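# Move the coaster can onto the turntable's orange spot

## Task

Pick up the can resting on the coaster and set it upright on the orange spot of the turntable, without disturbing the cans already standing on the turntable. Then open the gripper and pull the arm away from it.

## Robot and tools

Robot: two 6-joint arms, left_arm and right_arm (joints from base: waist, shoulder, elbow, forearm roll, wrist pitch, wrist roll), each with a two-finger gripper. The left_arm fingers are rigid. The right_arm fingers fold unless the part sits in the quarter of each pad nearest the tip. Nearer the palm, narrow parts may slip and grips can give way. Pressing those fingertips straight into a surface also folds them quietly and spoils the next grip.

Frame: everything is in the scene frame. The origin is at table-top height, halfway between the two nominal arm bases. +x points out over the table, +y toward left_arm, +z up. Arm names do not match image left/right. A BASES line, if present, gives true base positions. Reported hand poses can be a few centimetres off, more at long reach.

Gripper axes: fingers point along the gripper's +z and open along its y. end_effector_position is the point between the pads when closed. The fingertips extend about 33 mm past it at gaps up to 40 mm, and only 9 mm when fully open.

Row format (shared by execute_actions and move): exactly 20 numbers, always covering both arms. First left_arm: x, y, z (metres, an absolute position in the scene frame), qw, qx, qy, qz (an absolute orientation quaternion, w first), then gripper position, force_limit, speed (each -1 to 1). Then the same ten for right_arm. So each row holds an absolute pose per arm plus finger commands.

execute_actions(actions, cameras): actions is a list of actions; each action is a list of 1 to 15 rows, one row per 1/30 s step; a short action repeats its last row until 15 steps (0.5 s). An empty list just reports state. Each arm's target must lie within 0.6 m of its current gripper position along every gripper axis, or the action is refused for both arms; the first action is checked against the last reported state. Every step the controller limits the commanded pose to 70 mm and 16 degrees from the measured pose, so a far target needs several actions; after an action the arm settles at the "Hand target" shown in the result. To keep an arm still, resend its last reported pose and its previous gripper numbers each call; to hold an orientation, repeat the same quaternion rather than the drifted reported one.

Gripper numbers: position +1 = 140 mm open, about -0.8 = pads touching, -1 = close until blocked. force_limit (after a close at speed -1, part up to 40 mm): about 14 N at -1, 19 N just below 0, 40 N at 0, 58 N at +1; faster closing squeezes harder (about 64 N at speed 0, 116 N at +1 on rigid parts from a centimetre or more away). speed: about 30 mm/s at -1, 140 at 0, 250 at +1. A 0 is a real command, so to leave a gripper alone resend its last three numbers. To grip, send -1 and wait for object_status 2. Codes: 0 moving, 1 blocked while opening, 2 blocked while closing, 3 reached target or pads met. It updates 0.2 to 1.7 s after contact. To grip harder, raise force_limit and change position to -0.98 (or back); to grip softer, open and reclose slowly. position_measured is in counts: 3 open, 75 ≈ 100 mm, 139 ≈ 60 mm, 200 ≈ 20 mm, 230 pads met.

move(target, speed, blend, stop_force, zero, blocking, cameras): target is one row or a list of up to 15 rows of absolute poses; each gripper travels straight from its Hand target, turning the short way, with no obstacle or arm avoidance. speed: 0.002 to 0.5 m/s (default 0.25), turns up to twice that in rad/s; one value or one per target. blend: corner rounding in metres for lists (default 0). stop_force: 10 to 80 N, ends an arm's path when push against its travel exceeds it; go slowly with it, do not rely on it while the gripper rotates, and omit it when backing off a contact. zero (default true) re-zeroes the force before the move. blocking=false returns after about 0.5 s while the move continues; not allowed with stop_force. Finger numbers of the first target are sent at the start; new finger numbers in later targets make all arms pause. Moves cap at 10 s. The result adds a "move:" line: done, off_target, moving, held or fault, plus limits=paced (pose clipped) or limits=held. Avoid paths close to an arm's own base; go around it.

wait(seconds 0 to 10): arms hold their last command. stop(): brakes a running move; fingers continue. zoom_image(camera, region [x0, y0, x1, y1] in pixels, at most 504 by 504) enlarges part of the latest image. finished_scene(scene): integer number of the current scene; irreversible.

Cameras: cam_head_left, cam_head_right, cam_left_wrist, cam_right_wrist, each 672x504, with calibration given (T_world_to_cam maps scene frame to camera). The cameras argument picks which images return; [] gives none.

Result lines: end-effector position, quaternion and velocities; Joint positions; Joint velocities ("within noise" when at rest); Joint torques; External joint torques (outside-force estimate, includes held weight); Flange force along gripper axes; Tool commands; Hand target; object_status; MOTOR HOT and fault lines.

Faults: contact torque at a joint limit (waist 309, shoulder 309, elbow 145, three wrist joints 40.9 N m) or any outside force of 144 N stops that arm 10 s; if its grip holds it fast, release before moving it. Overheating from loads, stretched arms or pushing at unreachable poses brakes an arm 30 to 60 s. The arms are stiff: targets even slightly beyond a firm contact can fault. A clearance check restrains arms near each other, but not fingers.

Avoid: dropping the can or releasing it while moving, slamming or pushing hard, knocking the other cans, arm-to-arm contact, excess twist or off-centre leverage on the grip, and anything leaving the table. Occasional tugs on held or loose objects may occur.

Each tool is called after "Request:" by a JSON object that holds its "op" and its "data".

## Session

Request:
{"op": "execute_actions", "data": {"actions": []}}

Request:
{"op": "wait", "data": {"seconds": 1.0, "cameras": ["cam_head_left"]}}

Scene clock: 0.00 s.
left_arm: end_effector_position=(+0.1789, -0.4121, +0.3784) position_measured=3 object_status=3 end_effector_quat_wxyz=(-0.423, -0.217, +0.824, -0.307) | right_arm: end_effector_position=(+0.3886, -0.7247, +0.1230) position_measured=3 object_status=3 end_effector_quat_wxyz=(+0.054, +0.996, -0.072, -0.013)
Joint positions: left_arm=[-1.037 0.364 1.577 -1.217 1.091 3.707] | right_arm=[-0.396 0.098 2.074 -0.136 0.963 1.383]
Joint velocities: within noise
Joint torques (N m): no reading
External joint torques (N m): no reading
Flange force (N): no reading
Hand target: left_arm +0.1789, -0.4121, +0.3784; -0.423, -0.217, +0.824, -0.307 | right_arm +0.3886, -0.7247, +0.1230; +0.054, +0.996, -0.072, -0.013
Tool commands: left_gripper/position=+1.0 left_gripper/force_limit=+1.0 left_gripper/speed=+1.0 right_gripper/position=+1.0 right_gripper/force_limit=+1.0 right_gripper/speed=+1.0
camera_calibration:
cam_left_wrist: T_world_to_cam=[[-0.622743, 0.723624, -0.297589, 0.529424], [0.702134, 0.34901, -0.620645, 0.256967], [-0.345252, -0.59545, -0.725424, 0.233619], [0, 0, 0, 1]] pos_world=[0.229927, -0.333679, 0.486509]
cam_right_wrist: T_world_to_cam=[[-0.144027, -0.980503, 0.133681, -0.663675], [-0.915233, 0.183357, 0.358788, 0.449016], [-0.376304, -0.0706745, -0.923797, 0.35207], [0, 0, 0, 1]] pos_world=[0.447852, -0.708183, 0.252861]

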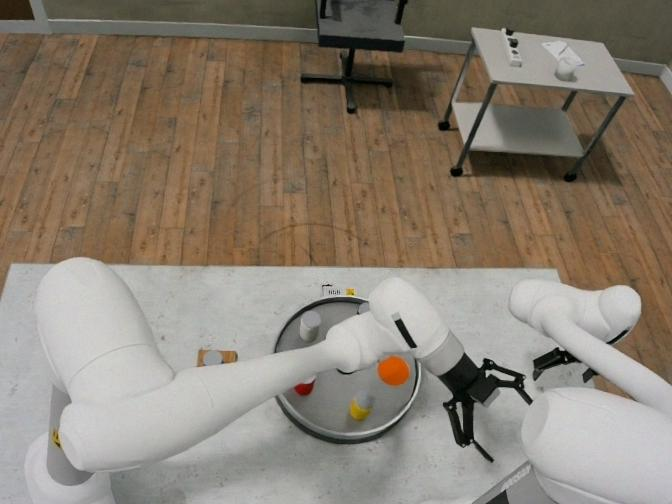

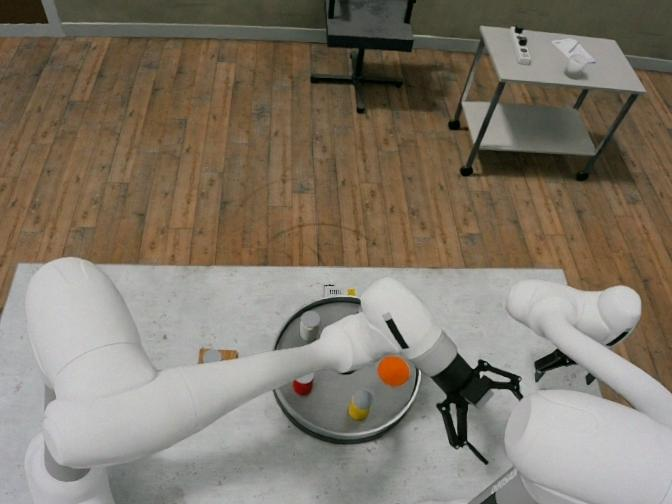

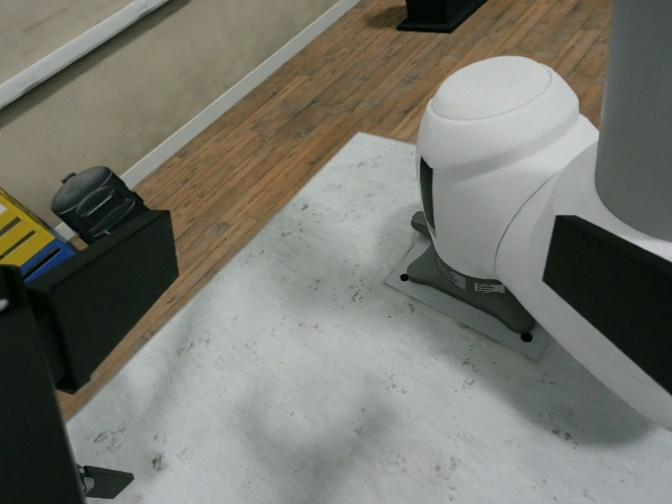

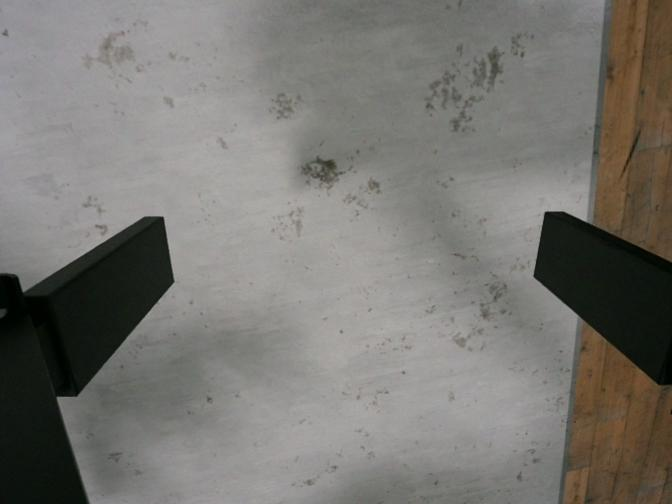

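Scene clock: 1.00 s.
left_arm: end_effector_position=(+0.1789, -0.4121, +0.3784) position_measured=3 object_status=3 end_effector_quat_wxyz=(-0.423, -0.217, +0.824, -0.307) | right_arm: end_effector_position=(+0.3886, -0.7247, +0.1230) position_measured=3 object_status=3 end_effector_quat_wxyz=(+0.054, +0.996, -0.072, -0.013)
Joint positions: left_arm=[-1.037 0.364 1.577 -1.217 1.091 3.707] | right_arm=[-0.396 0.098 2.074 -0.136 0.963 1.383]
Joint velocities: within noise
Joint torques (N m): left_arm=[-2.47 -81.4 -39.79 -1.02 0.41 0.25] | right_arm=[1.22 -46.86 -32.92 2.99 -0.24 -0.3]
External joint torques (N m): left_arm=[2.52 5.28 0.87 0.28 0.07 -0.26] | right_arm=[-1.28 2.09 -1.78 0.32 0.18 0.3]
Flange force (N): left_arm=[-5.9 -5.5 0.4] | right_arm=[5.7 3.0 0.3]
Hand target: left_arm +0.1789, -0.4121, +0.3784; -0.423, -0.217, +0.824, -0.307 | right_arm +0.3886, -0.7247, +0.1230; +0.054, +0.996, -0.072, -0.013
Tool commands: left_gripper/position=+1.0 left_gripper/force_limit=+1.0 left_gripper/speed=+1.0 right_gripper/position=+1.0 right_gripper/force_limit=+1.0 right_gripper/speed=+1.0
wait: 1.00 s; at rest by 0.17 s
Images, in order (width x height): cam_head_left 672x504.

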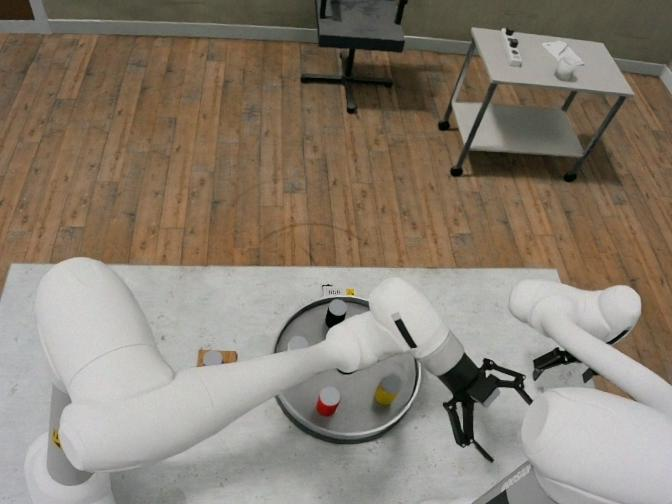

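Request:
{"op": "move", "data": {"target": [0.6294,0.4732,0.3258,-0.182,-0.125,0.974,-0.059,1,1,1,0.50,0.10,0.30,0,0.893,-0.45,0,0.05,0,0], "speed": 0.3, "cameras": ["cam_head_left","cam_head_right","cam_right_wrist"]}}

Scene clock: 5.37 s.
left_arm: end_effector_position=(+0.6294, +0.4732, +0.3258) position_measured=3 object_status=3 end_effector_quat_wxyz=(-0.182, -0.125, +0.974, -0.059) | right_arm: end_effector_position=(+0.5000, +0.1000, +0.3000) position_measured=123 object_status=3 end_effector_quat_wxyz=(+0.000, +0.893, -0.450, +0.000)
Joint positions: left_arm=[0.075 0.375 1.367 -0.142 1.757 4.518] | right_arm=[0.777 0.498 1.189 0 1.455 3.266]
Joint velocities: within noise
Joint torques (N m): left_arm=[-2.47 -83.89 -41.26 3.32 0.9 0.28] | right_arm=[1.85 -95.92 -40.36 3.88 -0.19 -0.29]
External joint torques (N m): left_arm=[2.54 4.99 0.62 0.55 0.08 -0.29] | right_arm=[-1.37 3.87 -1.71 0.41 0.19 0.29]
Flange force (N): left_arm=[-7.5 2.1 -0.9] | right_arm=[-0.6 -11.4 -2.1]
Hand target: left_arm +0.6294, +0.4732, +0.3258; -0.182, -0.125, +0.974, -0.059 | right_arm +0.5000, +0.1000, +0.3000; +0.000, +0.893, -0.450, +0.000
Off the commanded pose: left_arm 0.000 m, 0 deg | right_arm 0.000 m, 0 deg.
move: done
camera_calibration:
cam_right_wrist: T_world_to_cam=[[-0.80468, -0.59323, 0.0238347, 0.461812], [-0.550375, 0.760403, 0.344783, 0.100297], [-0.22266, 0.264322, -0.93838, 0.509892], [0, 0, 0, 1]] pos_world=[0.540344, 0.0629184, 0.432885]
Images, in order (width x height): cam_head_left 672x504, cam_head_right 672x504, cam_right_wrist 672x504.

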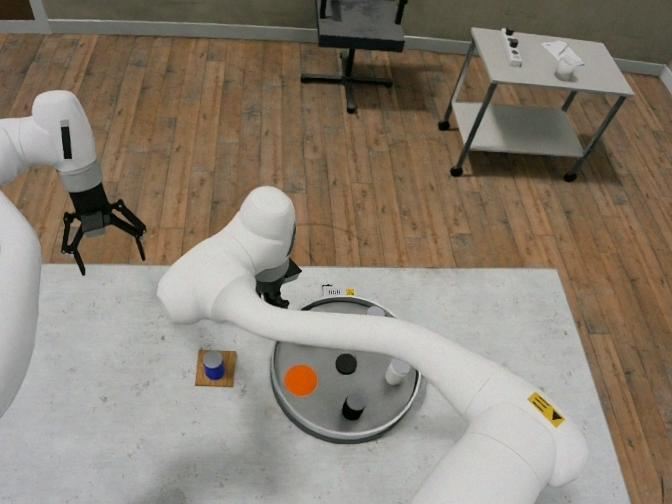

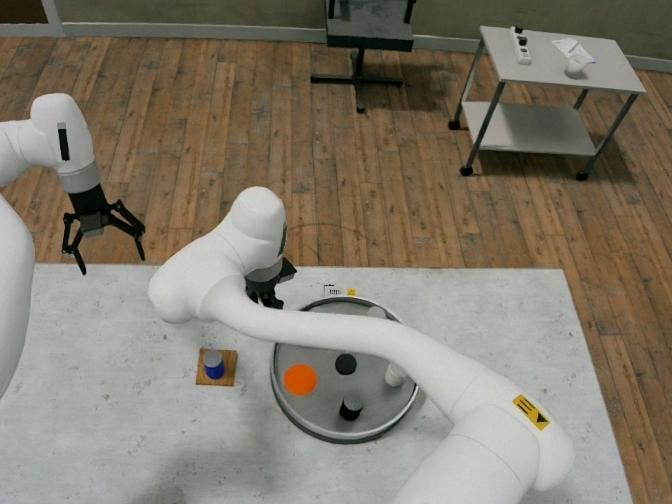

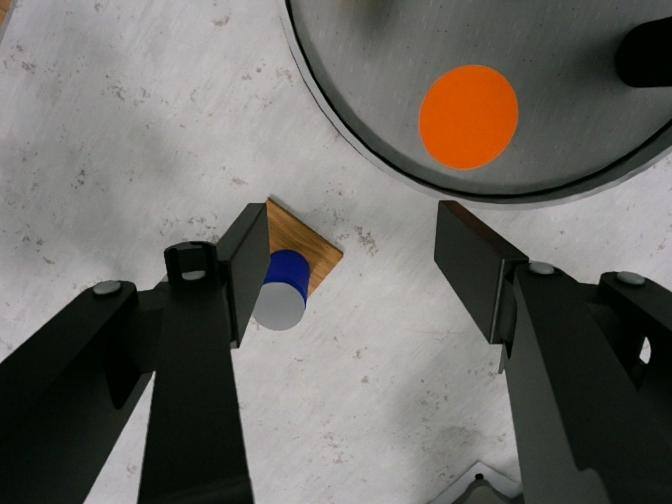

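Request:
{"op": "move", "data": {"target": [0.6294,0.4732,0.3258,-0.182,-0.125,0.974,-0.059,1,1,1,0.4704,0.2336,0.16,0,0.893,-0.45,0,0.05,0,0], "speed": 0.22, "cameras": ["cam_right_wrist"]}}

Scene clock: 7.07 s.
left_arm: end_effector_position=(+0.6294, +0.4732, +0.3258) position_measured=3 object_status=3 end_effector_quat_wxyz=(-0.182, -0.125, +0.974, -0.059) | right_arm: end_effector_position=(+0.4704, +0.2337, +0.1601) position_measured=123 object_status=3 end_effector_quat_wxyz=(+0.000, +0.893, -0.450, +0.000)
Joint positions: left_arm=[0.075 0.375 1.367 -0.142 1.757 4.518] | right_arm=[0.903 0.686 1.137 0 1.318 3.392]
Joint velocities: within noise
Joint torques (N m): left_arm=[-2.73 -84.38 -41.62 3.53 0.94 0.27] | right_arm=[-0.22 -111.5 -39.23 3.85 -0.16 -0.36]
External joint torques (N m): left_arm=[2.72 5.24 0.92 0.34 0.06 -0.27] | right_arm=[-0.05 3.81 -2.05 0.33 0.16 0.36]
Flange force (N): left_arm=[-7.5 2.4 -0.3] | right_arm=[-4.0 -12.2 -0.8]
Hand target: left_arm +0.6294, +0.4732, +0.3258; -0.182, -0.125, +0.974, -0.059 | right_arm +0.4704, +0.2336, +0.1600; +0.000, +0.893, -0.450, +0.000
Off the commanded pose: left_arm 0.000 m, 0 deg | right_arm 0.000 m, 0 deg.
move: done
camera_calibration:
cam_right_wrist: T_world_to_cam=[[-0.804665, -0.593255, 0.0237304, 0.520674], [-0.550417, 0.760355, 0.344821, 0.0306429], [-0.22261, 0.264404, -0.938368, 0.336579], [0, 0, 0, 1]] pos_world=[0.510761, 0.196601, 0.292913]
Images, in order (width x height): cam_right_wrist 672x504.

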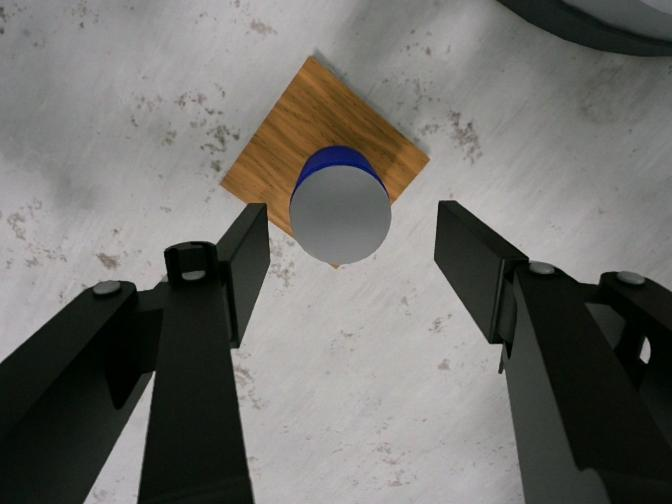

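Request:
{"op": "move", "data": {"target": [[0.6294,0.4732,0.3258,-0.182,-0.125,0.974,-0.059,1,1,1,0.4742,0.2355,0.095,0,0.893,-0.45,0,0.05,0,0],[0.6294,0.4732,0.3258,-0.182,-0.125,0.974,-0.059,1,1,1,0.4742,0.2355,0.095,0,0.893,-0.45,0,-1,0,-1]], "speed": 0.1, "cameras": ["cam_right_wrist"]}}

Scene clock: 10.73 s.
left_arm: end_effector_position=(+0.6294, +0.4732, +0.3258) position_measured=3 object_status=3 end_effector_quat_wxyz=(-0.182, -0.125, +0.974, -0.059) | right_arm: end_effector_position=(+0.4742, +0.2355, +0.0950) position_measured=153 object_status=0 end_effector_quat_wxyz=(+0.000, +0.893, -0.450, +0.000)
Joint positions: left_arm=[0.075 0.375 1.367 -0.142 1.757 4.518] | right_arm=[0.901 0.726 1.189 0 1.227 3.391]
Joint velocities: within noise
Joint torques (N m): left_arm=[-2.81 -84.34 -41.68 3.51 0.93 0.25] | right_arm=[0.27 -107.72 -35.82 3.7 -0.86 -0.23]
External joint torques (N m): left_arm=[2.74 5.21 0.95 0.36 0.06 -0.25] | right_arm=[-0.48 -2.05 -4.3 0.37 0.86 0.23]
Flange force (N): left_arm=[-7.4 2.5 -0.3] | right_arm=[-2.7 -9.9 -6.1]
Hand target: left_arm +0.6294, +0.4732, +0.3258; -0.182, -0.125, +0.974, -0.059 | right_arm +0.4742, +0.2355, +0.0950; +0.000, +0.893, -0.450, +0.000
Off the commanded pose: left_arm 0.000 m, 0 deg | right_arm 0.000 m, 0 deg.
move: done
camera_calibration:
cam_right_wrist: T_world_to_cam=[[-0.804678, -0.593235, 0.0237766, 0.526374], [-0.550405, 0.760399, 0.344743, 0.0537626], [-0.222593, 0.26432, -0.938396, 0.275949], [0, 0, 0, 1]] pos_world=[0.514577, 0.198444, 0.227899]
Images, in order (width x height): cam_right_wrist 672x504.

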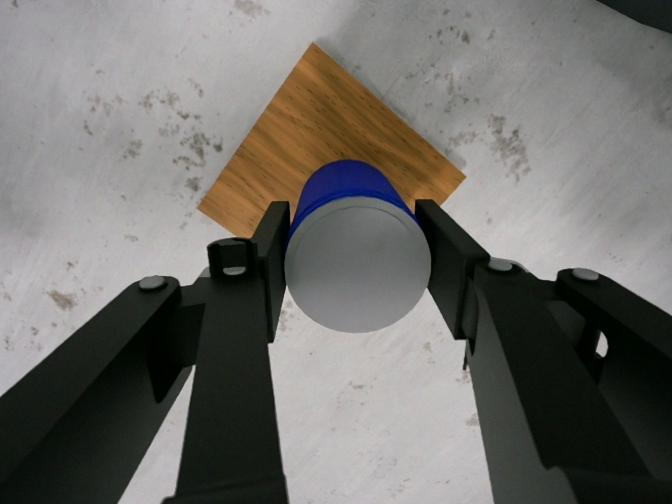

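Request:
{"op": "move", "data": {"target": [[0.6294,0.4732,0.3258,-0.182,-0.125,0.974,-0.059,1,1,1,0.4742,0.2355,0.27,0,0.893,-0.45,0,-1,0,-1],[0.6294,0.4732,0.3258,-0.182,-0.125,0.974,-0.059,1,1,1,0.5605,-0.2319,0.257,0,0.893,-0.45,0,-1,0,-1]], "speed": [0.15,0.25], "blend": [0.05,0], "cameras": ["cam_right_wrist"]}}

Scene clock: 16.00 s.
left_arm: end_effector_position=(+0.6294, +0.4732, +0.3258) position_measured=3 object_status=3 end_effector_quat_wxyz=(-0.182, -0.125, +0.974, -0.059) | right_arm: end_effector_position=(+0.5605, -0.2318, +0.2570) position_measured=153 object_status=2 end_effector_quat_wxyz=(+0.000, +0.893, -0.450, +0.000)
Joint positions: left_arm=[0.075 0.375 1.367 -0.142 1.757 4.518] | right_arm=[0.373 0.284 1.574 0 1.284 2.862]
Joint velocities: within noise
Joint torques (N m): left_arm=[-2.89 -84.27 -41.54 3.51 0.9 0.27] | right_arm=[0.78 -73.9 -39.85 3.62 -0.16 -0.3]
External joint torques (N m): left_arm=[2.81 5.24 0.85 0.35 0.1 -0.27] | right_arm=[-0.83 4.15 -0.69 0.49 0.15 0.3]
Flange force (N): left_arm=[-7.6 2.5 -0.6] | right_arm=[2.5 -7.5 0.8]
Hand target: left_arm +0.6294, +0.4732, +0.3258; -0.182, -0.125, +0.974, -0.059 | right_arm +0.5605, -0.2319, +0.2570; +0.000, +0.893, -0.450, +0.000
Off the commanded pose: left_arm 0.000 m, 0 deg | right_arm 0.000 m, 0 deg.
move: done
camera_calibration:
cam_right_wrist: T_world_to_cam=[[-0.804615, -0.593318, 0.0238569, 0.314604], [-0.550474, 0.760372, 0.344693, 0.400827], [-0.222653, 0.264213, -0.938412, 0.570664], [0, 0, 0, 1]] pos_world=[0.60084, -0.268894, 0.38985]
Images, in order (width x height): cam_right_wrist 672x504.

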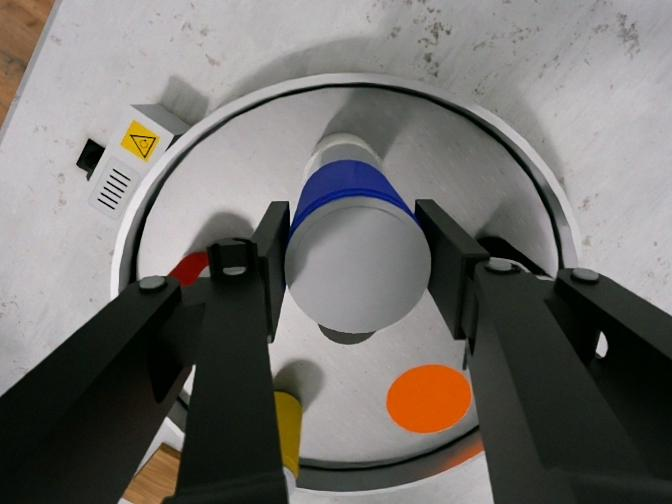

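Request:
{"op": "wait", "data": {"seconds": 0.6, "cameras": ["cam_right_wrist"]}}

Request:
{"op": "wait", "data": {"seconds": 2.0, "cameras": ["cam_right_wrist"]}}

Request:
{"op": "wait", "data": {"seconds": 2.0, "cameras": ["cam_right_wrist"]}}

Request:
{"op": "wait", "data": {"seconds": 1.5, "cameras": ["cam_right_wrist"]}}

Scene clock: 16.97 s.
left_arm: end_effector_position=(+0.6294, +0.4732, +0.3258) position_measured=3 object_status=3 end_effector_quat_wxyz=(-0.182, -0.125, +0.974, -0.059) | right_arm: end_effector_position=(+0.5605, -0.2319, +0.2570) position_measured=153 object_status=2 end_effector_quat_wxyz=(+0.000, +0.893, -0.450, +0.000)
Joint positions: left_arm=[0.075 0.375 1.367 -0.142 1.757 4.518] | right_arm=[0.373 0.284 1.574 0 1.284 2.862]
Joint velocities: within noise
Joint torques (N m): left_arm=[-2.64 -84.16 -41.56 3.5 0.9 0.26] | right_arm=[1.02 -73.47 -39.85 3.82 -0.19 -0.32]
External joint torques (N m): left_arm=[2.75 5.27 0.93 0.36 0.08 -0.27] | right_arm=[-0.99 3.5 -0.78 0.31 0.18 0.32]
Flange force (N): left_arm=[-7.5 2.4 -0.3] | right_arm=[2.5 -6.7 0.3]
Hand target: left_arm +0.6294, +0.4732, +0.3258; -0.182, -0.125, +0.974, -0.059 | right_arm +0.5605, -0.2319, +0.2570; +0.000, +0.893, -0.450, +0.000
Tool commands: left_gripper/position=+1.0 left_gripper/force_limit=+1.0 left_gripper/speed=+1.0 right_gripper/position=-1.0 right_gripper/force_limit=+0.0 right_gripper/speed=-1.0
Off the commanded pose: left_arm 0.000 m, 0 deg | right_arm 0.000 m, 0 deg.
wait: 0.60 s; at rest from the start
camera_calibration:
cam_right_wrist: T_world_to_cam=[[-0.804674, -0.593238, 0.0238408, 0.314647], [-0.550389, 0.760409, 0.344747, 0.40082], [-0.222646, 0.264287, -0.938393, 0.57069], [0, 0, 0, 1]] pos_world=[0.600857, -0.268953, 0.389848]
Images, in order (width x height): cam_right_wrist 672x504.

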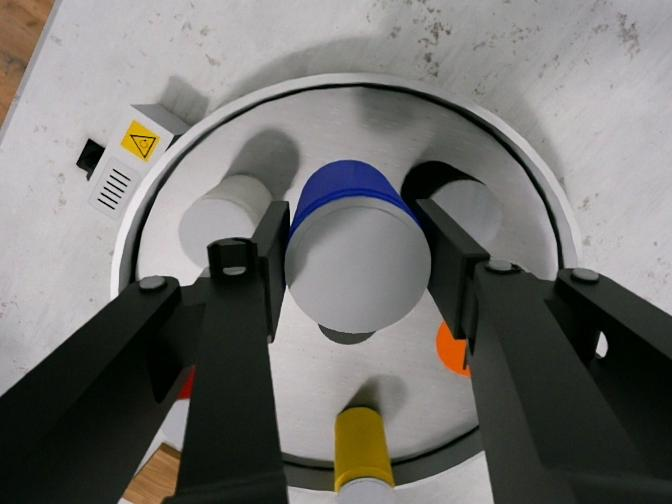

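Scene clock: 18.97 s.
left_arm: end_effector_position=(+0.6294, +0.4732, +0.3258) position_measured=3 object_status=3 end_effector_quat_wxyz=(-0.182, -0.125, +0.974, -0.059) | right_arm: end_effector_position=(+0.5605, -0.2319, +0.2570) position_measured=153 object_status=2 end_effector_quat_wxyz=(+0.000, +0.893, -0.450, +0.000)
Joint positions: left_arm=[0.075 0.375 1.367 -0.142 1.757 4.518] | right_arm=[0.373 0.284 1.574 0 1.284 2.862]
Joint velocities: within noise
Joint torques (N m): left_arm=[-2.61 -84.26 -41.64 3.51 0.88 0.27] | right_arm=[0.81 -73.75 -39.88 3.67 -0.18 -0.26]
External joint torques (N m): left_arm=[2.86 5.26 1.04 0.35 0.12 -0.27] | right_arm=[-0.83 3.86 -0.81 0.45 0.16 0.26]
Flange force (N): left_arm=[-7.3 2.6 -0.2] | right_arm=[2.5 -7.3 0.5]
Hand target: left_arm +0.6294, +0.4732, +0.3258; -0.182, -0.125, +0.974, -0.059 | right_arm +0.5605, -0.2319, +0.2570; +0.000, +0.893, -0.450, +0.000
Tool commands: left_gripper/position=+1.0 left_gripper/force_limit=+1.0 left_gripper/speed=+1.0 right_gripper/position=-1.0 right_gripper/force_limit=+0.0 right_gripper/speed=-1.0
Off the commanded pose: left_arm 0.000 m, 0 deg | right_arm 0.000 m, 0 deg.
wait: 2.00 s; at rest by 0.17 s
camera_calibration:
cam_right_wrist: T_world_to_cam=[[-0.804674, -0.593238, 0.0238521, 0.31464], [-0.550385, 0.76041, 0.34475, 0.400816], [-0.222656, 0.264284, -0.938391, 0.570694], [0, 0, 0, 1]] pos_world=[0.600854, -0.268954, 0.389848]
Images, in order (width x height): cam_right_wrist 672x504.

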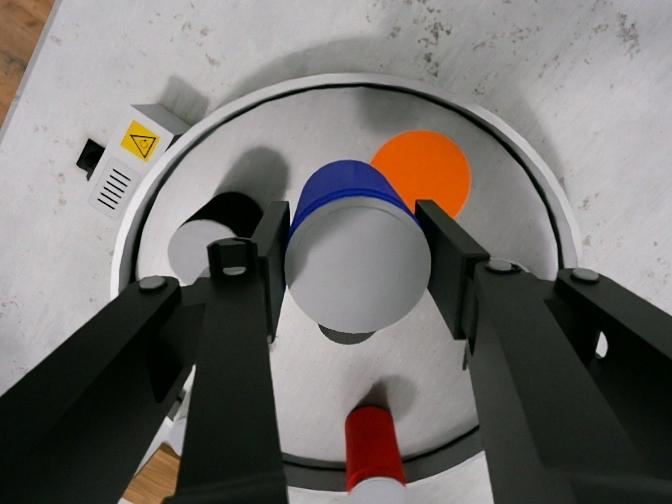

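Scene clock: 20.97 s.
left_arm: end_effector_position=(+0.6294, +0.4732, +0.3258) position_measured=3 object_status=3 end_effector_quat_wxyz=(-0.182, -0.125, +0.974, -0.059) | right_arm: end_effector_position=(+0.5605, -0.2319, +0.2570) position_measured=153 object_status=2 end_effector_quat_wxyz=(+0.000, +0.893, -0.450, +0.000)
Joint positions: left_arm=[0.075 0.375 1.367 -0.142 1.757 4.518] | right_arm=[0.373 0.284 1.574 0 1.284 2.862]
Joint velocities: within noise
Joint torques (N m): left_arm=[-2.7 -84.31 -41.44 3.51 0.94 0.29] | right_arm=[1.06 -73.83 -39.72 3.81 -0.21 -0.26]
External joint torques (N m): left_arm=[2.95 5.39 0.81 0.36 0.05 -0.29] | right_arm=[-1.17 3.89 -0.95 0.32 0.19 0.26]
Flange force (N): left_arm=[-7.9 2.6 -0.6] | right_arm=[3.1 -7.5 0.3]
Hand target: left_arm +0.6294, +0.4732, +0.3258; -0.182, -0.125, +0.974, -0.059 | right_arm +0.5605, -0.2319, +0.2570; +0.000, +0.893, -0.450, +0.000
Tool commands: left_gripper/position=+1.0 left_gripper/force_limit=+1.0 left_gripper/speed=+1.0 right_gripper/position=-1.0 right_gripper/force_limit=+0.0 right_gripper/speed=-1.0
Off the commanded pose: left_arm 0.000 m, 0 deg | right_arm 0.000 m, 0 deg.
wait: 2.00 s; at rest by 0.17 s
camera_calibration:
cam_right_wrist: T_world_to_cam=[[-0.804674, -0.593237, 0.0238522, 0.31464], [-0.550385, 0.76041, 0.34475, 0.400816], [-0.222656, 0.264284, -0.938391, 0.570694], [0, 0, 0, 1]] pos_world=[0.600854, -0.268954, 0.389848]
Images, in order (width x height): cam_right_wrist 672x504.

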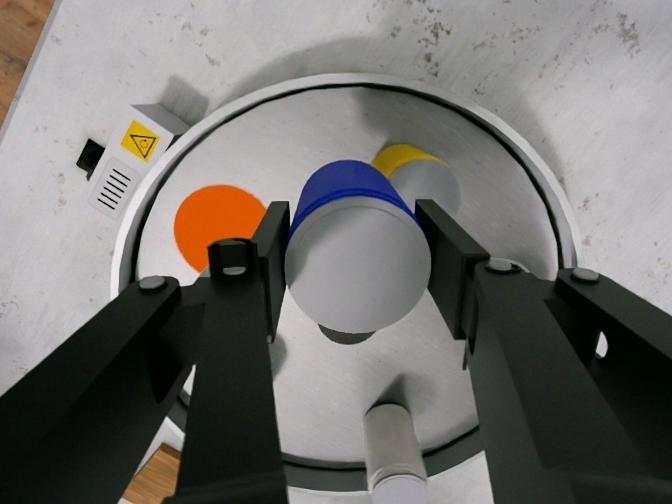

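Scene clock: 22.47 s.
left_arm: end_effector_position=(+0.6294, +0.4732, +0.3258) position_measured=3 object_status=3 end_effector_quat_wxyz=(-0.182, -0.125, +0.974, -0.059) | right_arm: end_effector_position=(+0.5605, -0.2319, +0.2570) position_measured=153 object_status=2 end_effector_quat_wxyz=(+0.000, +0.893, -0.450, +0.000)
Joint positions: left_arm=[0.075 0.375 1.367 -0.142 1.757 4.518] | right_arm=[0.373 0.284 1.574 0 1.284 2.862]
Joint velocities: within noise
Joint torques (N m): left_arm=[-2.88 -84.15 -41.56 3.47 0.89 0.25] | right_arm=[0.74 -73.86 -40.04 3.81 -0.17 -0.32]
External joint torques (N m): left_arm=[2.9 5.08 0.86 0.39 0.11 -0.25] | right_arm=[-0.79 3.81 -0.82 0.33 0.14 0.32]
Flange force (N): left_arm=[-7.3 2.7 -0.5] | right_arm=[2.4 -7.3 0.5]
Hand target: left_arm +0.6294, +0.4732, +0.3258; -0.182, -0.125, +0.974, -0.059 | right_arm +0.5605, -0.2319, +0.2570; +0.000, +0.893, -0.450, +0.000
Tool commands: left_gripper/position=+1.0 left_gripper/force_limit=+1.0 left_gripper/speed=+1.0 right_gripper/position=-1.0 right_gripper/force_limit=+0.0 right_gripper/speed=-1.0
Off the commanded pose: left_arm 0.000 m, 0 deg | right_arm 0.000 m, 0 deg.
wait: 1.50 s; at rest by 0.17 s
camera_calibration:
cam_right_wrist: T_world_to_cam=[[-0.804672, -0.59324, 0.0238447, 0.314644], [-0.550393, 0.760411, 0.344736, 0.400828], [-0.222643, 0.264275, -0.938397, 0.570694], [0, 0, 0, 1]] pos_world=[0.600859, -0.268954, 0.389855]
Images, in order (width x height): cam_right_wrist 672x504.

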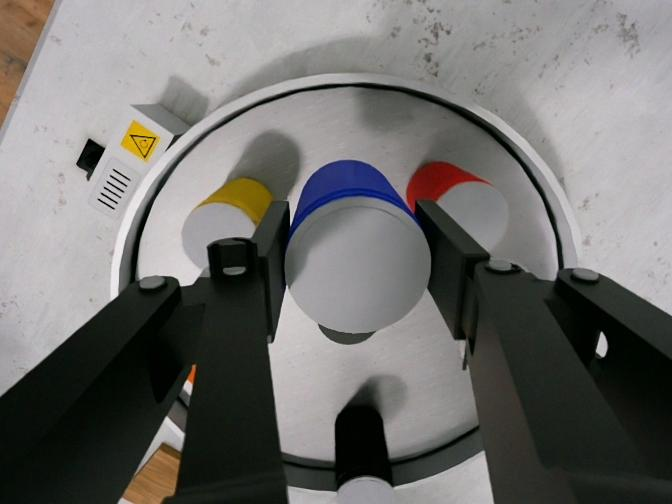

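Request:
{"op": "wait", "data": {"seconds": 1.8, "cameras": []}}

Request:
{"op": "move", "data": {"target": [0.6294,0.4732,0.3258,-0.182,-0.125,0.974,-0.059,1,1,1,0.5619,-0.2342,0.245,0,0.893,-0.45,0,-1,0,-1], "speed": 0.004, "blocking": false, "cameras": []}}

Scene clock: 24.67 s.
left_arm: end_effector_position=(+0.6294, +0.4732, +0.3258) position_measured=3 object_status=3 end_effector_quat_wxyz=(-0.182, -0.125, +0.974, -0.059) | right_arm: end_effector_position=(+0.5605, -0.2319, +0.2570) position_measured=153 object_status=2 end_effector_quat_wxyz=(+0.000, +0.893, -0.450, +0.000)
Joint positions: left_arm=[0.075 0.375 1.367 -0.142 1.757 4.518] | right_arm=[0.373 0.284 1.574 0 1.284 2.862]
Joint velocities: within noise
Joint torques (N m): left_arm=[-2.62 -84.37 -41.62 3.52 0.95 0.27] | right_arm=[1.04 -73.82 -39.83 3.79 -0.16 -0.26]
External joint torques (N m): left_arm=[2.56 5.34 0.93 0.34 0.04 -0.27] | right_arm=[-1.2 4.11 -0.76 0.33 0.14 0.26]
Flange force (N): left_arm=[-7.6 2.2 -0.3] | right_arm=[3.1 -7.4 0.7]
Hand target: left_arm +0.6294, +0.4732, +0.3258; -0.182, -0.125, +0.974, -0.059 | right_arm +0.5605, -0.2319, +0.2570; +0.000, +0.893, -0.450, +0.000
Tool commands: left_gripper/position=+1.0 left_gripper/force_limit=+1.0 left_gripper/speed=+1.0 right_gripper/position=-1.0 right_gripper/force_limit=+0.0 right_gripper/speed=-1.0
Off the commanded pose: left_arm 0.000 m, 0 deg | right_arm 0.000 m, 0 deg.
wait: 1.80 s; at rest from the start
No camera images: "cameras" was empty.

Scene clock: 25.17 s.
left_arm: end_effector_position=(+0.6294, +0.4732, +0.3258) position_measured=3 object_status=3 end_effector_quat_wxyz=(-0.182, -0.125, +0.974, -0.059) | right_arm: end_effector_position=(+0.5607, -0.2322, +0.2553) position_measured=153 object_status=2 end_effector_quat_wxyz=(+0.000, +0.893, -0.450, +0.000) end_effector_velocity=(+0.001, -0.001, -0.004) end_effector_angular_velocity=(+0.001, +0.001, -0.001)
Joint positions: left_arm=[0.075 0.375 1.367 -0.142 1.757 4.518] | right_arm=[0.372 0.284 1.576 0 1.281 2.862]
Joint velocities: left_arm=[within noise] | right_arm=[-0.002 0.003 0.005 0.001 -0.007 -0.001]
Joint torques (N m): left_arm=[-2.41 -84.25 -41.46 3.53 0.9 0.23] | right_arm=[0.94 -74.31 -40.62 3.82 -0.07 -0.25]
External joint torques (N m): left_arm=[2.11 5.42 0.8 0.32 0.09 -0.23] | right_arm=[-1.02 4.47 -0.06 0.31 0.04 0.25]
Flange force (N): left_arm=[-7.8 1.6 -0.6] | right_arm=[2.7 -6.6 1.9]
Hand target: left_arm +0.6294, +0.4732, +0.3258; -0.182, -0.125, +0.974, -0.059 | right_arm +0.5607, -0.2323, +0.2551; +0.000, +0.893, -0.450, +0.000
Tool commands: left_gripper/position=+1.0 left_gripper/force_limit=+1.0 left_gripper/speed=+1.0 right_gripper/position=-1.0 right_gripper/force_limit=+0.0 right_gripper/speed=-1.0
Off the commanded pose: left_arm 0.000 m, 0 deg | right_arm 0.011 m, 0 deg.
move: running
No camera images: "cameras" was empty.

Request:
{"op": "wait", "data": {"seconds": 0, "cameras": []}}

Scene clock: 25.70 s.
left_arm: end_effector_position=(+0.6294, +0.4732, +0.3258) position_measured=3 object_status=3 end_effector_quat_wxyz=(-0.182, -0.125, +0.974, -0.059) | right_arm: end_effector_position=(+0.5609, -0.2326, +0.2532) position_measured=153 object_status=2 end_effector_quat_wxyz=(+0.000, +0.893, -0.450, +0.000) end_effector_velocity=(+0.001, -0.001, -0.003) end_effector_angular_velocity=(+0.001, -0.001, +0.000)
Joint positions: left_arm=[0.075 0.375 1.367 -0.142 1.757 4.518] | right_arm=[0.371 0.286 1.579 0 1.277 2.861]
Joint velocities: left_arm=[within noise] | right_arm=[-0.001 0.002 0.004 0 -0.007 -0.001]
Joint torques (N m): left_arm=[-2.71 -84.3 -41.66 3.5 0.92 0.26] | right_arm=[0.91 -74.73 -39.85 3.83 -0.08 -0.32]
External joint torques (N m): left_arm=[2.53 5.19 0.89 0.36 0.07 -0.26] | right_arm=[-0.9 4.88 -0.7 0.29 0.06 0.32]
Flange force (N): left_arm=[-7.4 2.2 -0.4] | right_arm=[2.9 -8.5 1.3]
Hand target: left_arm +0.6294, +0.4732, +0.3258; -0.182, -0.125, +0.974, -0.059 | right_arm +0.5610, -0.2327, +0.2530; +0.000, +0.893, -0.450, +0.000
Tool commands: left_gripper/position=+1.0 left_gripper/force_limit=+1.0 left_gripper/speed=+1.0 right_gripper/position=-1.0 right_gripper/force_limit=+0.0 right_gripper/speed=-1.0
Off the commanded pose: left_arm 0.000 m, 0 deg | right_arm 0.008 m, 0 deg.
earlier move: running
No camera images: "cameras" was empty.

Request:
{"op": "wait", "data": {"seconds": 10, "cameras": []}}

Request:
{"op": "wait", "data": {"seconds": 0.86, "cameras": []}}

Request:
{"op": "move", "data": {"target": [[0.6294,0.4732,0.3258,-0.182,-0.125,0.974,-0.059,1,1,1,0.5859,-0.2080,0.245,0,0.893,-0.45,0,-1,0,-1],[0.6294,0.4732,0.3258,-0.182,-0.125,0.974,-0.059,1,1,1,0.6023,-0.1765,0.222,0,0.893,-0.45,0,-1,0,-1],[0.6294,0.4732,0.3258,-0.182,-0.125,0.974,-0.059,1,1,1,0.6100,-0.1419,0.182,0,0.893,-0.45,0,-1,0,-1],[0.6294,0.4732,0.3258,-0.182,-0.125,0.974,-0.059,1,1,1,0.6084,-0.1064,0.150,0,0.893,-0.45,0,-1,0,-1],[0.6294,0.4732,0.3258,-0.182,-0.125,0.974,-0.059,1,1,1,0.5978,-0.0725,0.1385,0,0.893,-0.45,0,-1,0,-1],[0.6294,0.4732,0.3258,-0.182,-0.125,0.974,-0.059,1,1,1,0.5787,-0.0426,0.137,0,0.893,-0.45,0,-1,0,-1],[0.6294,0.4732,0.3258,-0.182,-0.125,0.974,-0.059,1,1,1,0.5525,-0.0186,0.137,0,0.893,-0.45,0,-1,0,-1],[0.6294,0.4732,0.3258,-0.182,-0.125,0.974,-0.059,1,1,1,0.5210,-0.0022,0.137,0,0.893,-0.45,0,-1,0,-1],[0.6294,0.4732,0.3258,-0.182,-0.125,0.974,-0.059,1,1,1,0.4864,0.0055,0.137,0,0.893,-0.45,0,-1,0,-1]], "speed": [0.0929,0.1110,0.1395,0.1245,0.0978,0.0930,0.0929,0.0929,0.0929], "blend": 0.012, "blocking": false, "cameras": []}}

Request:
{"op": "wait", "data": {"seconds": 1.97}}

Request:
{"op": "move", "data": {"target": [[0.6294,0.4732,0.3258,-0.182,-0.125,0.974,-0.059,1,1,1,0.5425,-0.0122,0.137,0,0.893,-0.45,0,0.05,0,-0.3],[0.6294,0.4732,0.3258,-0.182,-0.125,0.974,-0.059,1,1,1,0.5097,0.0014,0.137,0,0.893,-0.45,0,0.05,0,-0.3],[0.6294,0.4732,0.3258,-0.182,-0.125,0.974,-0.059,1,1,1,0.4745,0.0060,0.137,0,0.893,-0.45,0,0.05,0,-0.3],[0.6294,0.4732,0.3258,-0.182,-0.125,0.974,-0.059,1,1,1,0.4393,0.0014,0.137,0,0.893,-0.45,0,0.05,0,-0.3]], "speed": 0.0929, "blend": 0.012, "blocking": false, "cameras": []}}

Request:
{"op": "wait", "data": {"seconds": 0.13, "cameras": []}}

Request:
{"op": "move", "data": {"target": [[0.6294,0.4732,0.3258,-0.182,-0.125,0.974,-0.059,1,1,1,0.4792,0.0059,0.18,0,0.893,-0.45,0,0.05,0,-0.3],[0.6294,0.4732,0.3258,-0.182,-0.125,0.974,-0.059,1,1,1,0.4393,0.0014,0.245,0,0.893,-0.45,0,0.05,0,-0.3]], "speed": [0.14,0.176], "blend": 0.015}}

Scene clock: 27.97 s.
left_arm: end_effector_position=(+0.6294, +0.4732, +0.3258) position_measured=3 object_status=3 end_effector_quat_wxyz=(-0.182, -0.125, +0.974, -0.059) | right_arm: end_effector_position=(+0.5619, -0.2342, +0.2450) position_measured=153 object_status=2 end_effector_quat_wxyz=(+0.000, +0.893, -0.450, +0.000)
Joint positions: left_arm=[0.075 0.375 1.367 -0.142 1.757 4.518] | right_arm=[0.369 0.29 1.588 0 1.263 2.858]
Joint velocities: within noise
Joint torques (N m): left_arm=[-2.66 -84.06 -41.56 3.52 0.93 0.27] | right_arm=[1.2 -74.31 -39.59 3.84 -0.18 -0.28]
External joint torques (N m): left_arm=[2.65 5.01 0.83 0.35 0.06 -0.27] | right_arm=[-1.28 3.87 -0.93 0.27 0.15 0.28]
Flange force (N): left_arm=[-7.2 2.3 -0.4] | right_arm=[3.2 -7.3 0.5]
Hand target: left_arm +0.6294, +0.4732, +0.3258; -0.182, -0.125, +0.974, -0.059 | right_arm +0.5619, -0.2342, +0.2450; +0.000, +0.893, -0.450, +0.000
Tool commands: left_gripper/position=+1.0 left_gripper/force_limit=+1.0 left_gripper/speed=+1.0 right_gripper/position=-1.0 right_gripper/force_limit=+0.0 right_gripper/speed=-1.0
Off the commanded pose: left_arm 0.000 m, 0 deg | right_arm 0.000 m, 0 deg.
earlier move: done
wait: 1.47 of 10 s (the move ended)
No camera images: "cameras" was empty.

Scene clock: 28.83 s.
left_arm: end_effector_position=(+0.6294, +0.4732, +0.3258) position_measured=3 object_status=3 end_effector_quat_wxyz=(-0.182, -0.125, +0.974, -0.059) | right_arm: end_effector_position=(+0.5619, -0.2342, +0.2450) position_measured=153 object_status=2 end_effector_quat_wxyz=(+0.000, +0.893, -0.450, +0.000)
Joint positions: left_arm=[0.075 0.375 1.367 -0.142 1.757 4.518] | right_arm=[0.369 0.29 1.588 0 1.263 2.858]
Joint velocities: within noise
Joint torques (N m): left_arm=[-2.89 -84.4 -41.63 3.53 0.92 0.24] | right_arm=[1.43 -74.38 -39.41 3.81 -0.25 -0.28]
External joint torques (N m): left_arm=[2.97 5.3 0.91 0.34 0.07 -0.24] | right_arm=[-1.49 4.26 -0.93 0.28 0.23 0.28]
Flange force (N): left_arm=[-7.6 2.7 -0.4] | right_arm=[3.6 -7.9 0.5]
Hand target: left_arm +0.6294, +0.4732, +0.3258; -0.182, -0.125, +0.974, -0.059 | right_arm +0.5619, -0.2342, +0.2450; +0.000, +0.893, -0.450, +0.000
Tool commands: left_gripper/position=+1.0 left_gripper/force_limit=+1.0 left_gripper/speed=+1.0 right_gripper/position=-1.0 right_gripper/force_limit=+0.0 right_gripper/speed=-1.0
Off the commanded pose: left_arm 0.000 m, 0 deg | right_arm 0.000 m, 0 deg.
wait: 0.87 s; at rest by 0.17 s
No camera images: "cameras" was empty.

Scene clock: 29.33 s.
left_arm: end_effector_position=(+0.6294, +0.4732, +0.3258) position_measured=3 object_status=3 end_effector_quat_wxyz=(-0.182, -0.125, +0.974, -0.059) | right_arm: end_effector_position=(+0.5873, -0.2044, +0.2417) position_measured=153 object_status=2 end_effector_quat_wxyz=(+0.000, +0.893, -0.450, +0.000) end_effector_velocity=(+0.047, +0.077, -0.042) end_effector_angular_velocity=(-0.002, +0.009, +0.000)
Joint positions: left_arm=[0.075 0.375 1.367 -0.142 1.757 4.518] | right_arm=[0.395 0.346 1.518 0 1.278 2.884]
Joint velocities: left_arm=[within noise] | right_arm=[0.073 0.139 -0.115 0.001 -0.015 0.072]
Joint torques (N m): left_arm=[-2.74 -84.22 -41.75 3.48 0.89 0.25] | right_arm=[-0.47 -79.26 -39.51 3.76 0.18 0.1]
External joint torques (N m): left_arm=[2.57 5.25 1.1 0.37 0.1 -0.26] | right_arm=[0.95 4.87 0.31 0.25 -0.18 -0.1]
Flange force (N): left_arm=[-7.2 2.3 0.0] | right_arm=[0.3 -6.9 2.9]
Hand target: left_arm +0.6294, +0.4732, +0.3258; -0.182, -0.125, +0.974, -0.059 | right_arm +0.5899, -0.2001, +0.2392; +0.000, +0.893, -0.450, +0.000
Tool commands: left_gripper/position=+1.0 left_gripper/force_limit=+1.0 left_gripper/speed=+1.0 right_gripper/position=-1.0 right_gripper/force_limit=+0.0 right_gripper/speed=-1.0
Off the commanded pose: left_arm 0.000 m, 0 deg | right_arm 0.255 m, 0 deg.
move: running; path passed 0 of 9 targets
No camera images: "cameras" was empty.

Scene clock: 31.33 s.
left_arm: end_effector_position=(+0.6294, +0.4732, +0.3258) position_measured=3 object_status=3 end_effector_quat_wxyz=(-0.182, -0.125, +0.974, -0.059) | right_arm: end_effector_position=(+0.5706, -0.0351, +0.1370) position_measured=153 object_status=2 end_effector_quat_wxyz=(+0.000, +0.893, -0.450, +0.000) end_effector_velocity=(-0.069, +0.064, -0.002) end_effector_angular_velocity=(-0.002, +0.001, +0.001)
Joint positions: left_arm=[0.075 0.375 1.367 -0.142 1.757 4.518] | right_arm=[0.597 0.512 1.47 0 1.159 3.087]
Joint velocities: left_arm=[within noise] | right_arm=[0.112 -0.025 0.043 -0.001 -0.016 0.111]
Joint torques (N m): left_arm=[-2.44 -84.34 -41.6 3.5 0.92 0.27] | right_arm=[1.98 -93.27 -38.02 3.63 -0.15 -0.24]
External joint torques (N m): left_arm=[2.57 5.15 0.87 0.37 0.07 -0.27] | right_arm=[-0.94 2.12 -0.78 0.34 0.17 0.24]
Flange force (N): left_arm=[-7.4 2.2 -0.4] | right_arm=[0.9 -5.1 0.4]
Hand target: left_arm +0.6294, +0.4732, +0.3258; -0.182, -0.125, +0.974, -0.059 | right_arm +0.5670, -0.0319, +0.1370; +0.000, +0.893, -0.450, +0.000
Tool commands: left_gripper/position=+1.0 left_gripper/force_limit=+1.0 left_gripper/speed=+1.0 right_gripper/position=-1.0 right_gripper/force_limit=+0.0 right_gripper/speed=-1.0
Off the commanded pose: left_arm 0.000 m, 0 deg | right_arm 0.093 m, 0 deg.
earlier move: running; path passed 6 of 9 targets
wait: 2.00 s; no rest
camera_calibration:
cam_left_wrist: T_world_to_cam=[[-0.280577, 0.95859, -0.0487946, -0.253906], [0.959829, 0.2801, -0.0164932, -0.727425], [-0.00214284, -0.0514621, -0.998673, 0.493851], [0, 0, 0, 1]] pos_world=[0.628021, 0.472558, 0.468808]
cam_right_wrist: T_world_to_cam=[[-0.80465, -0.593269, 0.0238664, 0.442308], [-0.5504, 0.760378, 0.344799, 0.298113], [-0.222706, 0.264306, -0.938373, 0.408326], [0, 0, 0, 1]] pos_world=[0.610921, -0.0721941, 0.269817]

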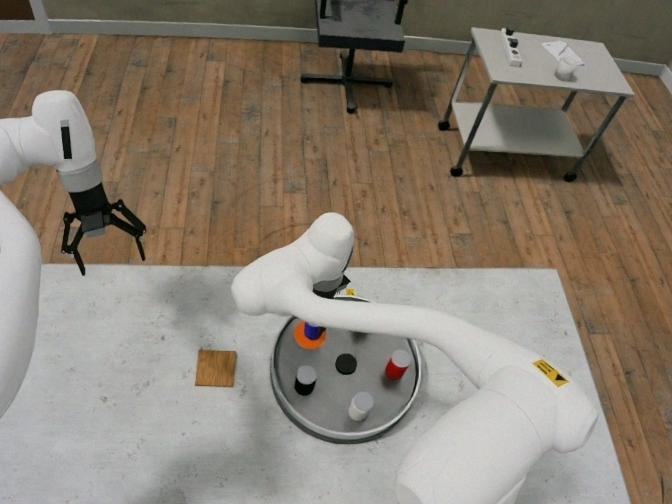

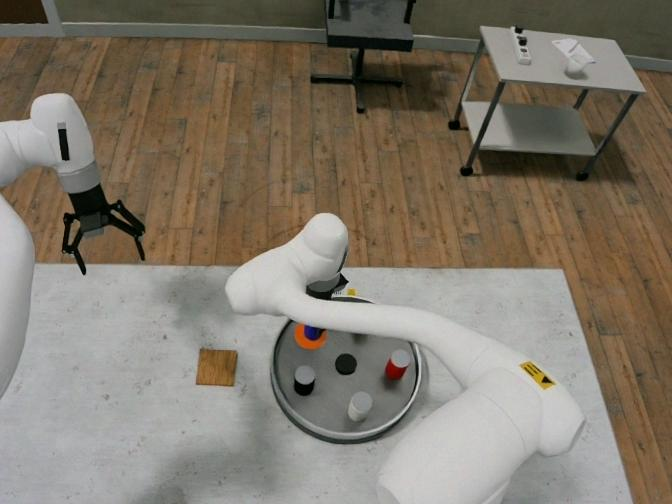

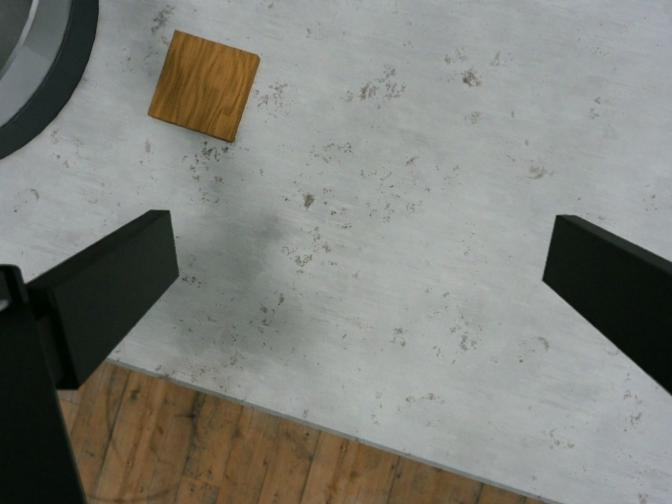

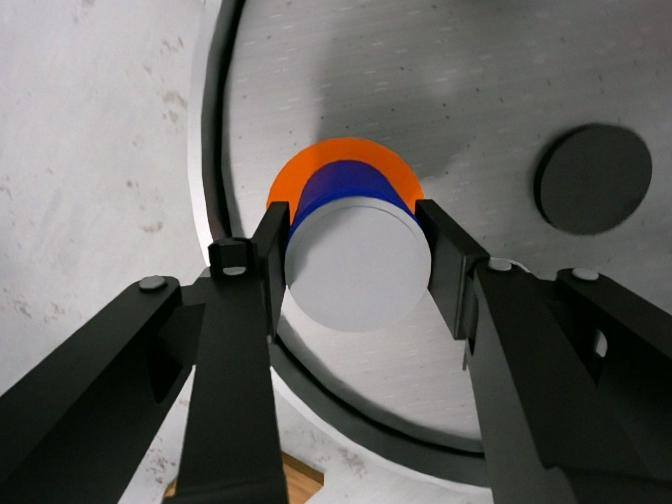

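Scene clock: 31.83 s.
left_arm: end_effector_position=(+0.6294, +0.4732, +0.3258) position_measured=3 object_status=3 end_effector_quat_wxyz=(-0.182, -0.125, +0.974, -0.059) | right_arm: end_effector_position=(+0.5330, -0.0084, +0.1370) position_measured=123 object_status=0 end_effector_quat_wxyz=(+0.000, +0.893, -0.450, +0.000) end_effector_velocity=(-0.086, +0.037, +0.000) end_effector_angular_velocity=(+0.000, +0.000, -0.001)
Joint positions: left_arm=[0.075 0.375 1.367 -0.142 1.757 4.518] | right_arm=[0.651 0.492 1.502 0 1.148 3.14]
Joint velocities: left_arm=[within noise] | right_arm=[0.101 -0.064 0.101 0 -0.037 0.102]
Joint torques (N m): left_arm=[-2.4 -84.35 -41.57 3.49 0.96 0.28] | right_arm=[1.57 -90.48 -35.19 3.66 -0.26 -0.26]
External joint torques (N m): left_arm=[2.39 5.4 0.89 0.37 0.03 -0.28] | right_arm=[-1.41 1.55 -3.31 0.26 0.28 0.26]
Flange force (N): left_arm=[-7.7 1.9 -0.3] | right_arm=[1.0 -10.2 -2.4]
Hand target: left_arm +0.6294, +0.4732, +0.3258; -0.182, -0.125, +0.974, -0.059 | right_arm +0.5287, -0.0065, +0.1370; +0.000, +0.893, -0.450, +0.000
Tool commands: left_gripper/position=+1.0 left_gripper/force_limit=+1.0 left_gripper/speed=+1.0 right_gripper/position=+0.05 right_gripper/force_limit=+0.0 right_gripper/speed=-0.3
Off the commanded pose: left_arm 0.000 m, 0 deg | right_arm 0.094 m, 0 deg.
earlier move: replaced; path passed 6 of 9 targets
move: running; path passed 1 of 4 targets
No camera images: "cameras" was empty.

Scene clock: 31.97 s.
left_arm: end_effector_position=(+0.6294, +0.4732, +0.3258) position_measured=3 object_status=3 end_effector_quat_wxyz=(-0.182, -0.125, +0.974, -0.059) | right_arm: end_effector_position=(+0.5219, -0.0037, +0.1370) position_measured=123 object_status=3 end_effector_quat_wxyz=(+0.000, +0.893, -0.450, +0.000) end_effector_velocity=(-0.085, +0.035, +0.000) end_effector_angular_velocity=(+0.000, +0.000, +0.001)
Joint positions: left_arm=[0.075 0.375 1.367 -0.142 1.757 4.518] | right_arm=[0.664 0.484 1.515 0 1.143 3.153]
Joint velocities: left_arm=[within noise] | right_arm=[0.099 -0.063 0.098 0 -0.035 0.098]
Joint torques (N m): left_arm=[-2.64 -84.29 -41.42 3.52 0.9 0.27] | right_arm=[-2.03 -91.79 -37.25 3.65 -0.07 -0.32]
External joint torques (N m): left_arm=[2.69 5.31 0.77 0.34 0.09 -0.28] | right_arm=[1.5 4.56 -1.44 0.26 0.06 0.32]
Flange force (N): left_arm=[-7.8 2.2 -0.7] | right_arm=[-2.8 -10.0 1.6]
Hand target: left_arm +0.6294, +0.4732, +0.3258; -0.182, -0.125, +0.974, -0.059 | right_arm +0.5172, -0.0018, +0.1370; +0.000, +0.893, -0.450, +0.000
Tool commands: left_gripper/position=+1.0 left_gripper/force_limit=+1.0 left_gripper/speed=+1.0 right_gripper/position=+0.05 right_gripper/force_limit=+0.0 right_gripper/speed=-0.3
Off the commanded pose: left_arm 0.000 m, 0 deg | right_arm 0.083 m, 0 deg.
earlier move: running; path passed 1 of 4 targets
wait: 0.13 s; no rest
No camera images: "cameras" was empty.

Scene clock: 33.13 s.
left_arm: end_effector_position=(+0.6294, +0.4732, +0.3258) position_measured=3 object_status=3 end_effector_quat_wxyz=(-0.182, -0.125, +0.974, -0.059) | right_arm: end_effector_position=(+0.4393, +0.0014, +0.2451) position_measured=123 object_status=3 end_effector_quat_wxyz=(+0.000, +0.893, -0.450, +0.000)
Joint positions: left_arm=[0.075 0.375 1.367 -0.142 1.757 4.518] | right_arm=[0.737 0.334 1.528 0 1.279 3.227]
Joint velocities: within noise
Joint torques (N m): left_arm=[-2.64 -84.3 -41.71 3.5 0.92 0.26] | right_arm=[1.27 -78.32 -38.93 3.81 -0.25 -0.27]
External joint torques (N m): left_arm=[2.65 5.31 1.06 0.37 0.07 -0.27] | right_arm=[-1.19 3.39 -1.72 0.33 0.25 0.27]
Flange force (N): left_arm=[-7.4 2.4 0.0] | right_arm=[0.0 -9.1 -1.0]
Hand target: left_arm +0.6294, +0.4732, +0.3258; -0.182, -0.125, +0.974, -0.059 | right_arm +0.4393, +0.0014, +0.2450; +0.000, +0.893, -0.450, +0.000
Off the commanded pose: left_arm 0.000 m, 0 deg | right_arm 0.000 m, 0 deg.
earlier move: replaced; path passed 1 of 4 targets
move: done
camera_calibration:
cam_left_wrist: T_world_to_cam=[[-0.280577, 0.95859, -0.048795, -0.253906], [0.959829, 0.2801, -0.0164909, -0.727426], [-0.00214057, -0.0514619, -0.998673, 0.49385], [0, 0, 0, 1]] pos_world=[0.628022, 0.472558, 0.468809]
cam_right_wrist: T_world_to_cam=[[-0.804678, -0.593237, 0.0237368, 0.355865], [-0.550401, 0.760371, 0.34481, 0.160783], [-0.222603, 0.264396, -0.938372, 0.470823], [0, 0, 0, 1]] pos_world=[0.479658, -0.0356263, 0.377921]

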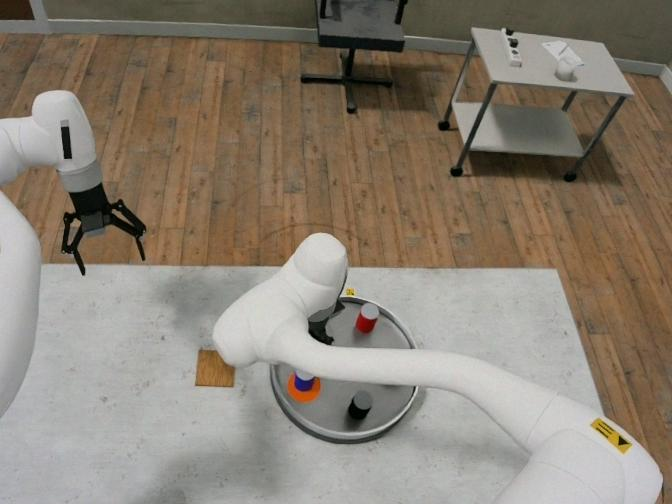

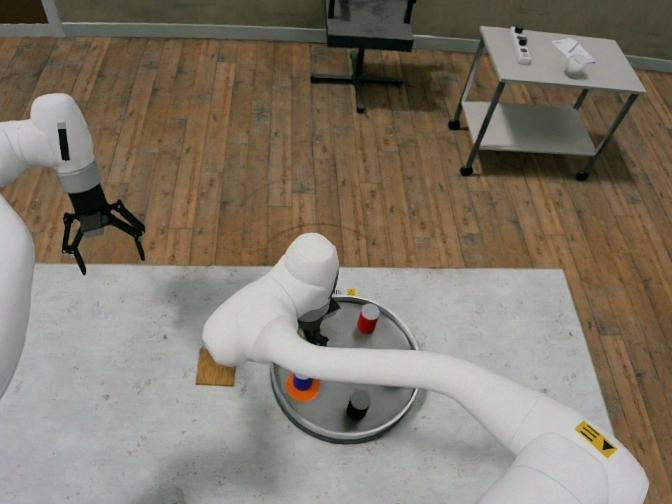

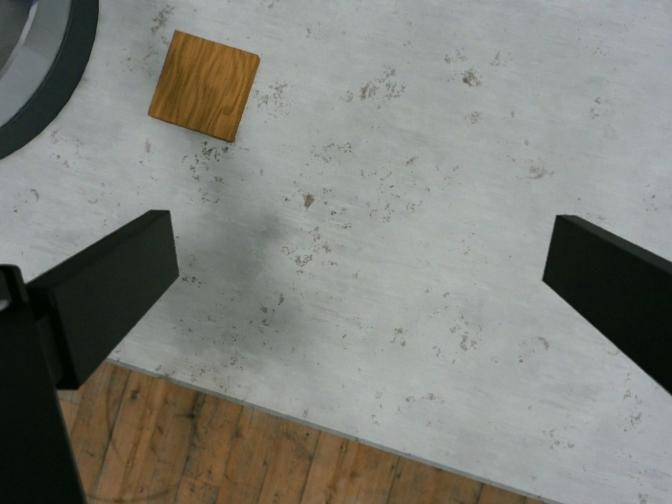

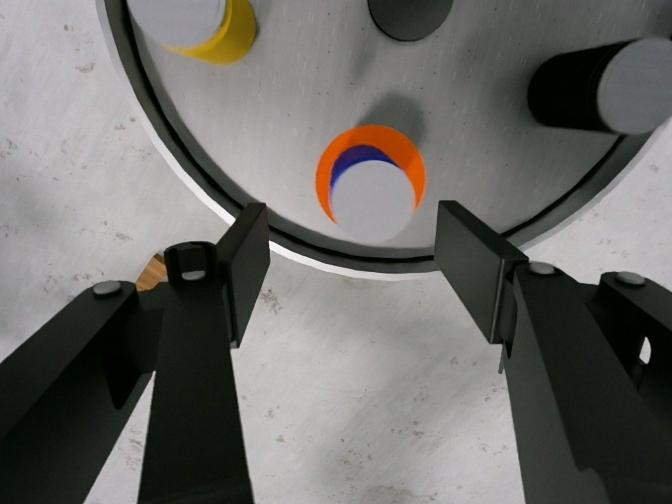

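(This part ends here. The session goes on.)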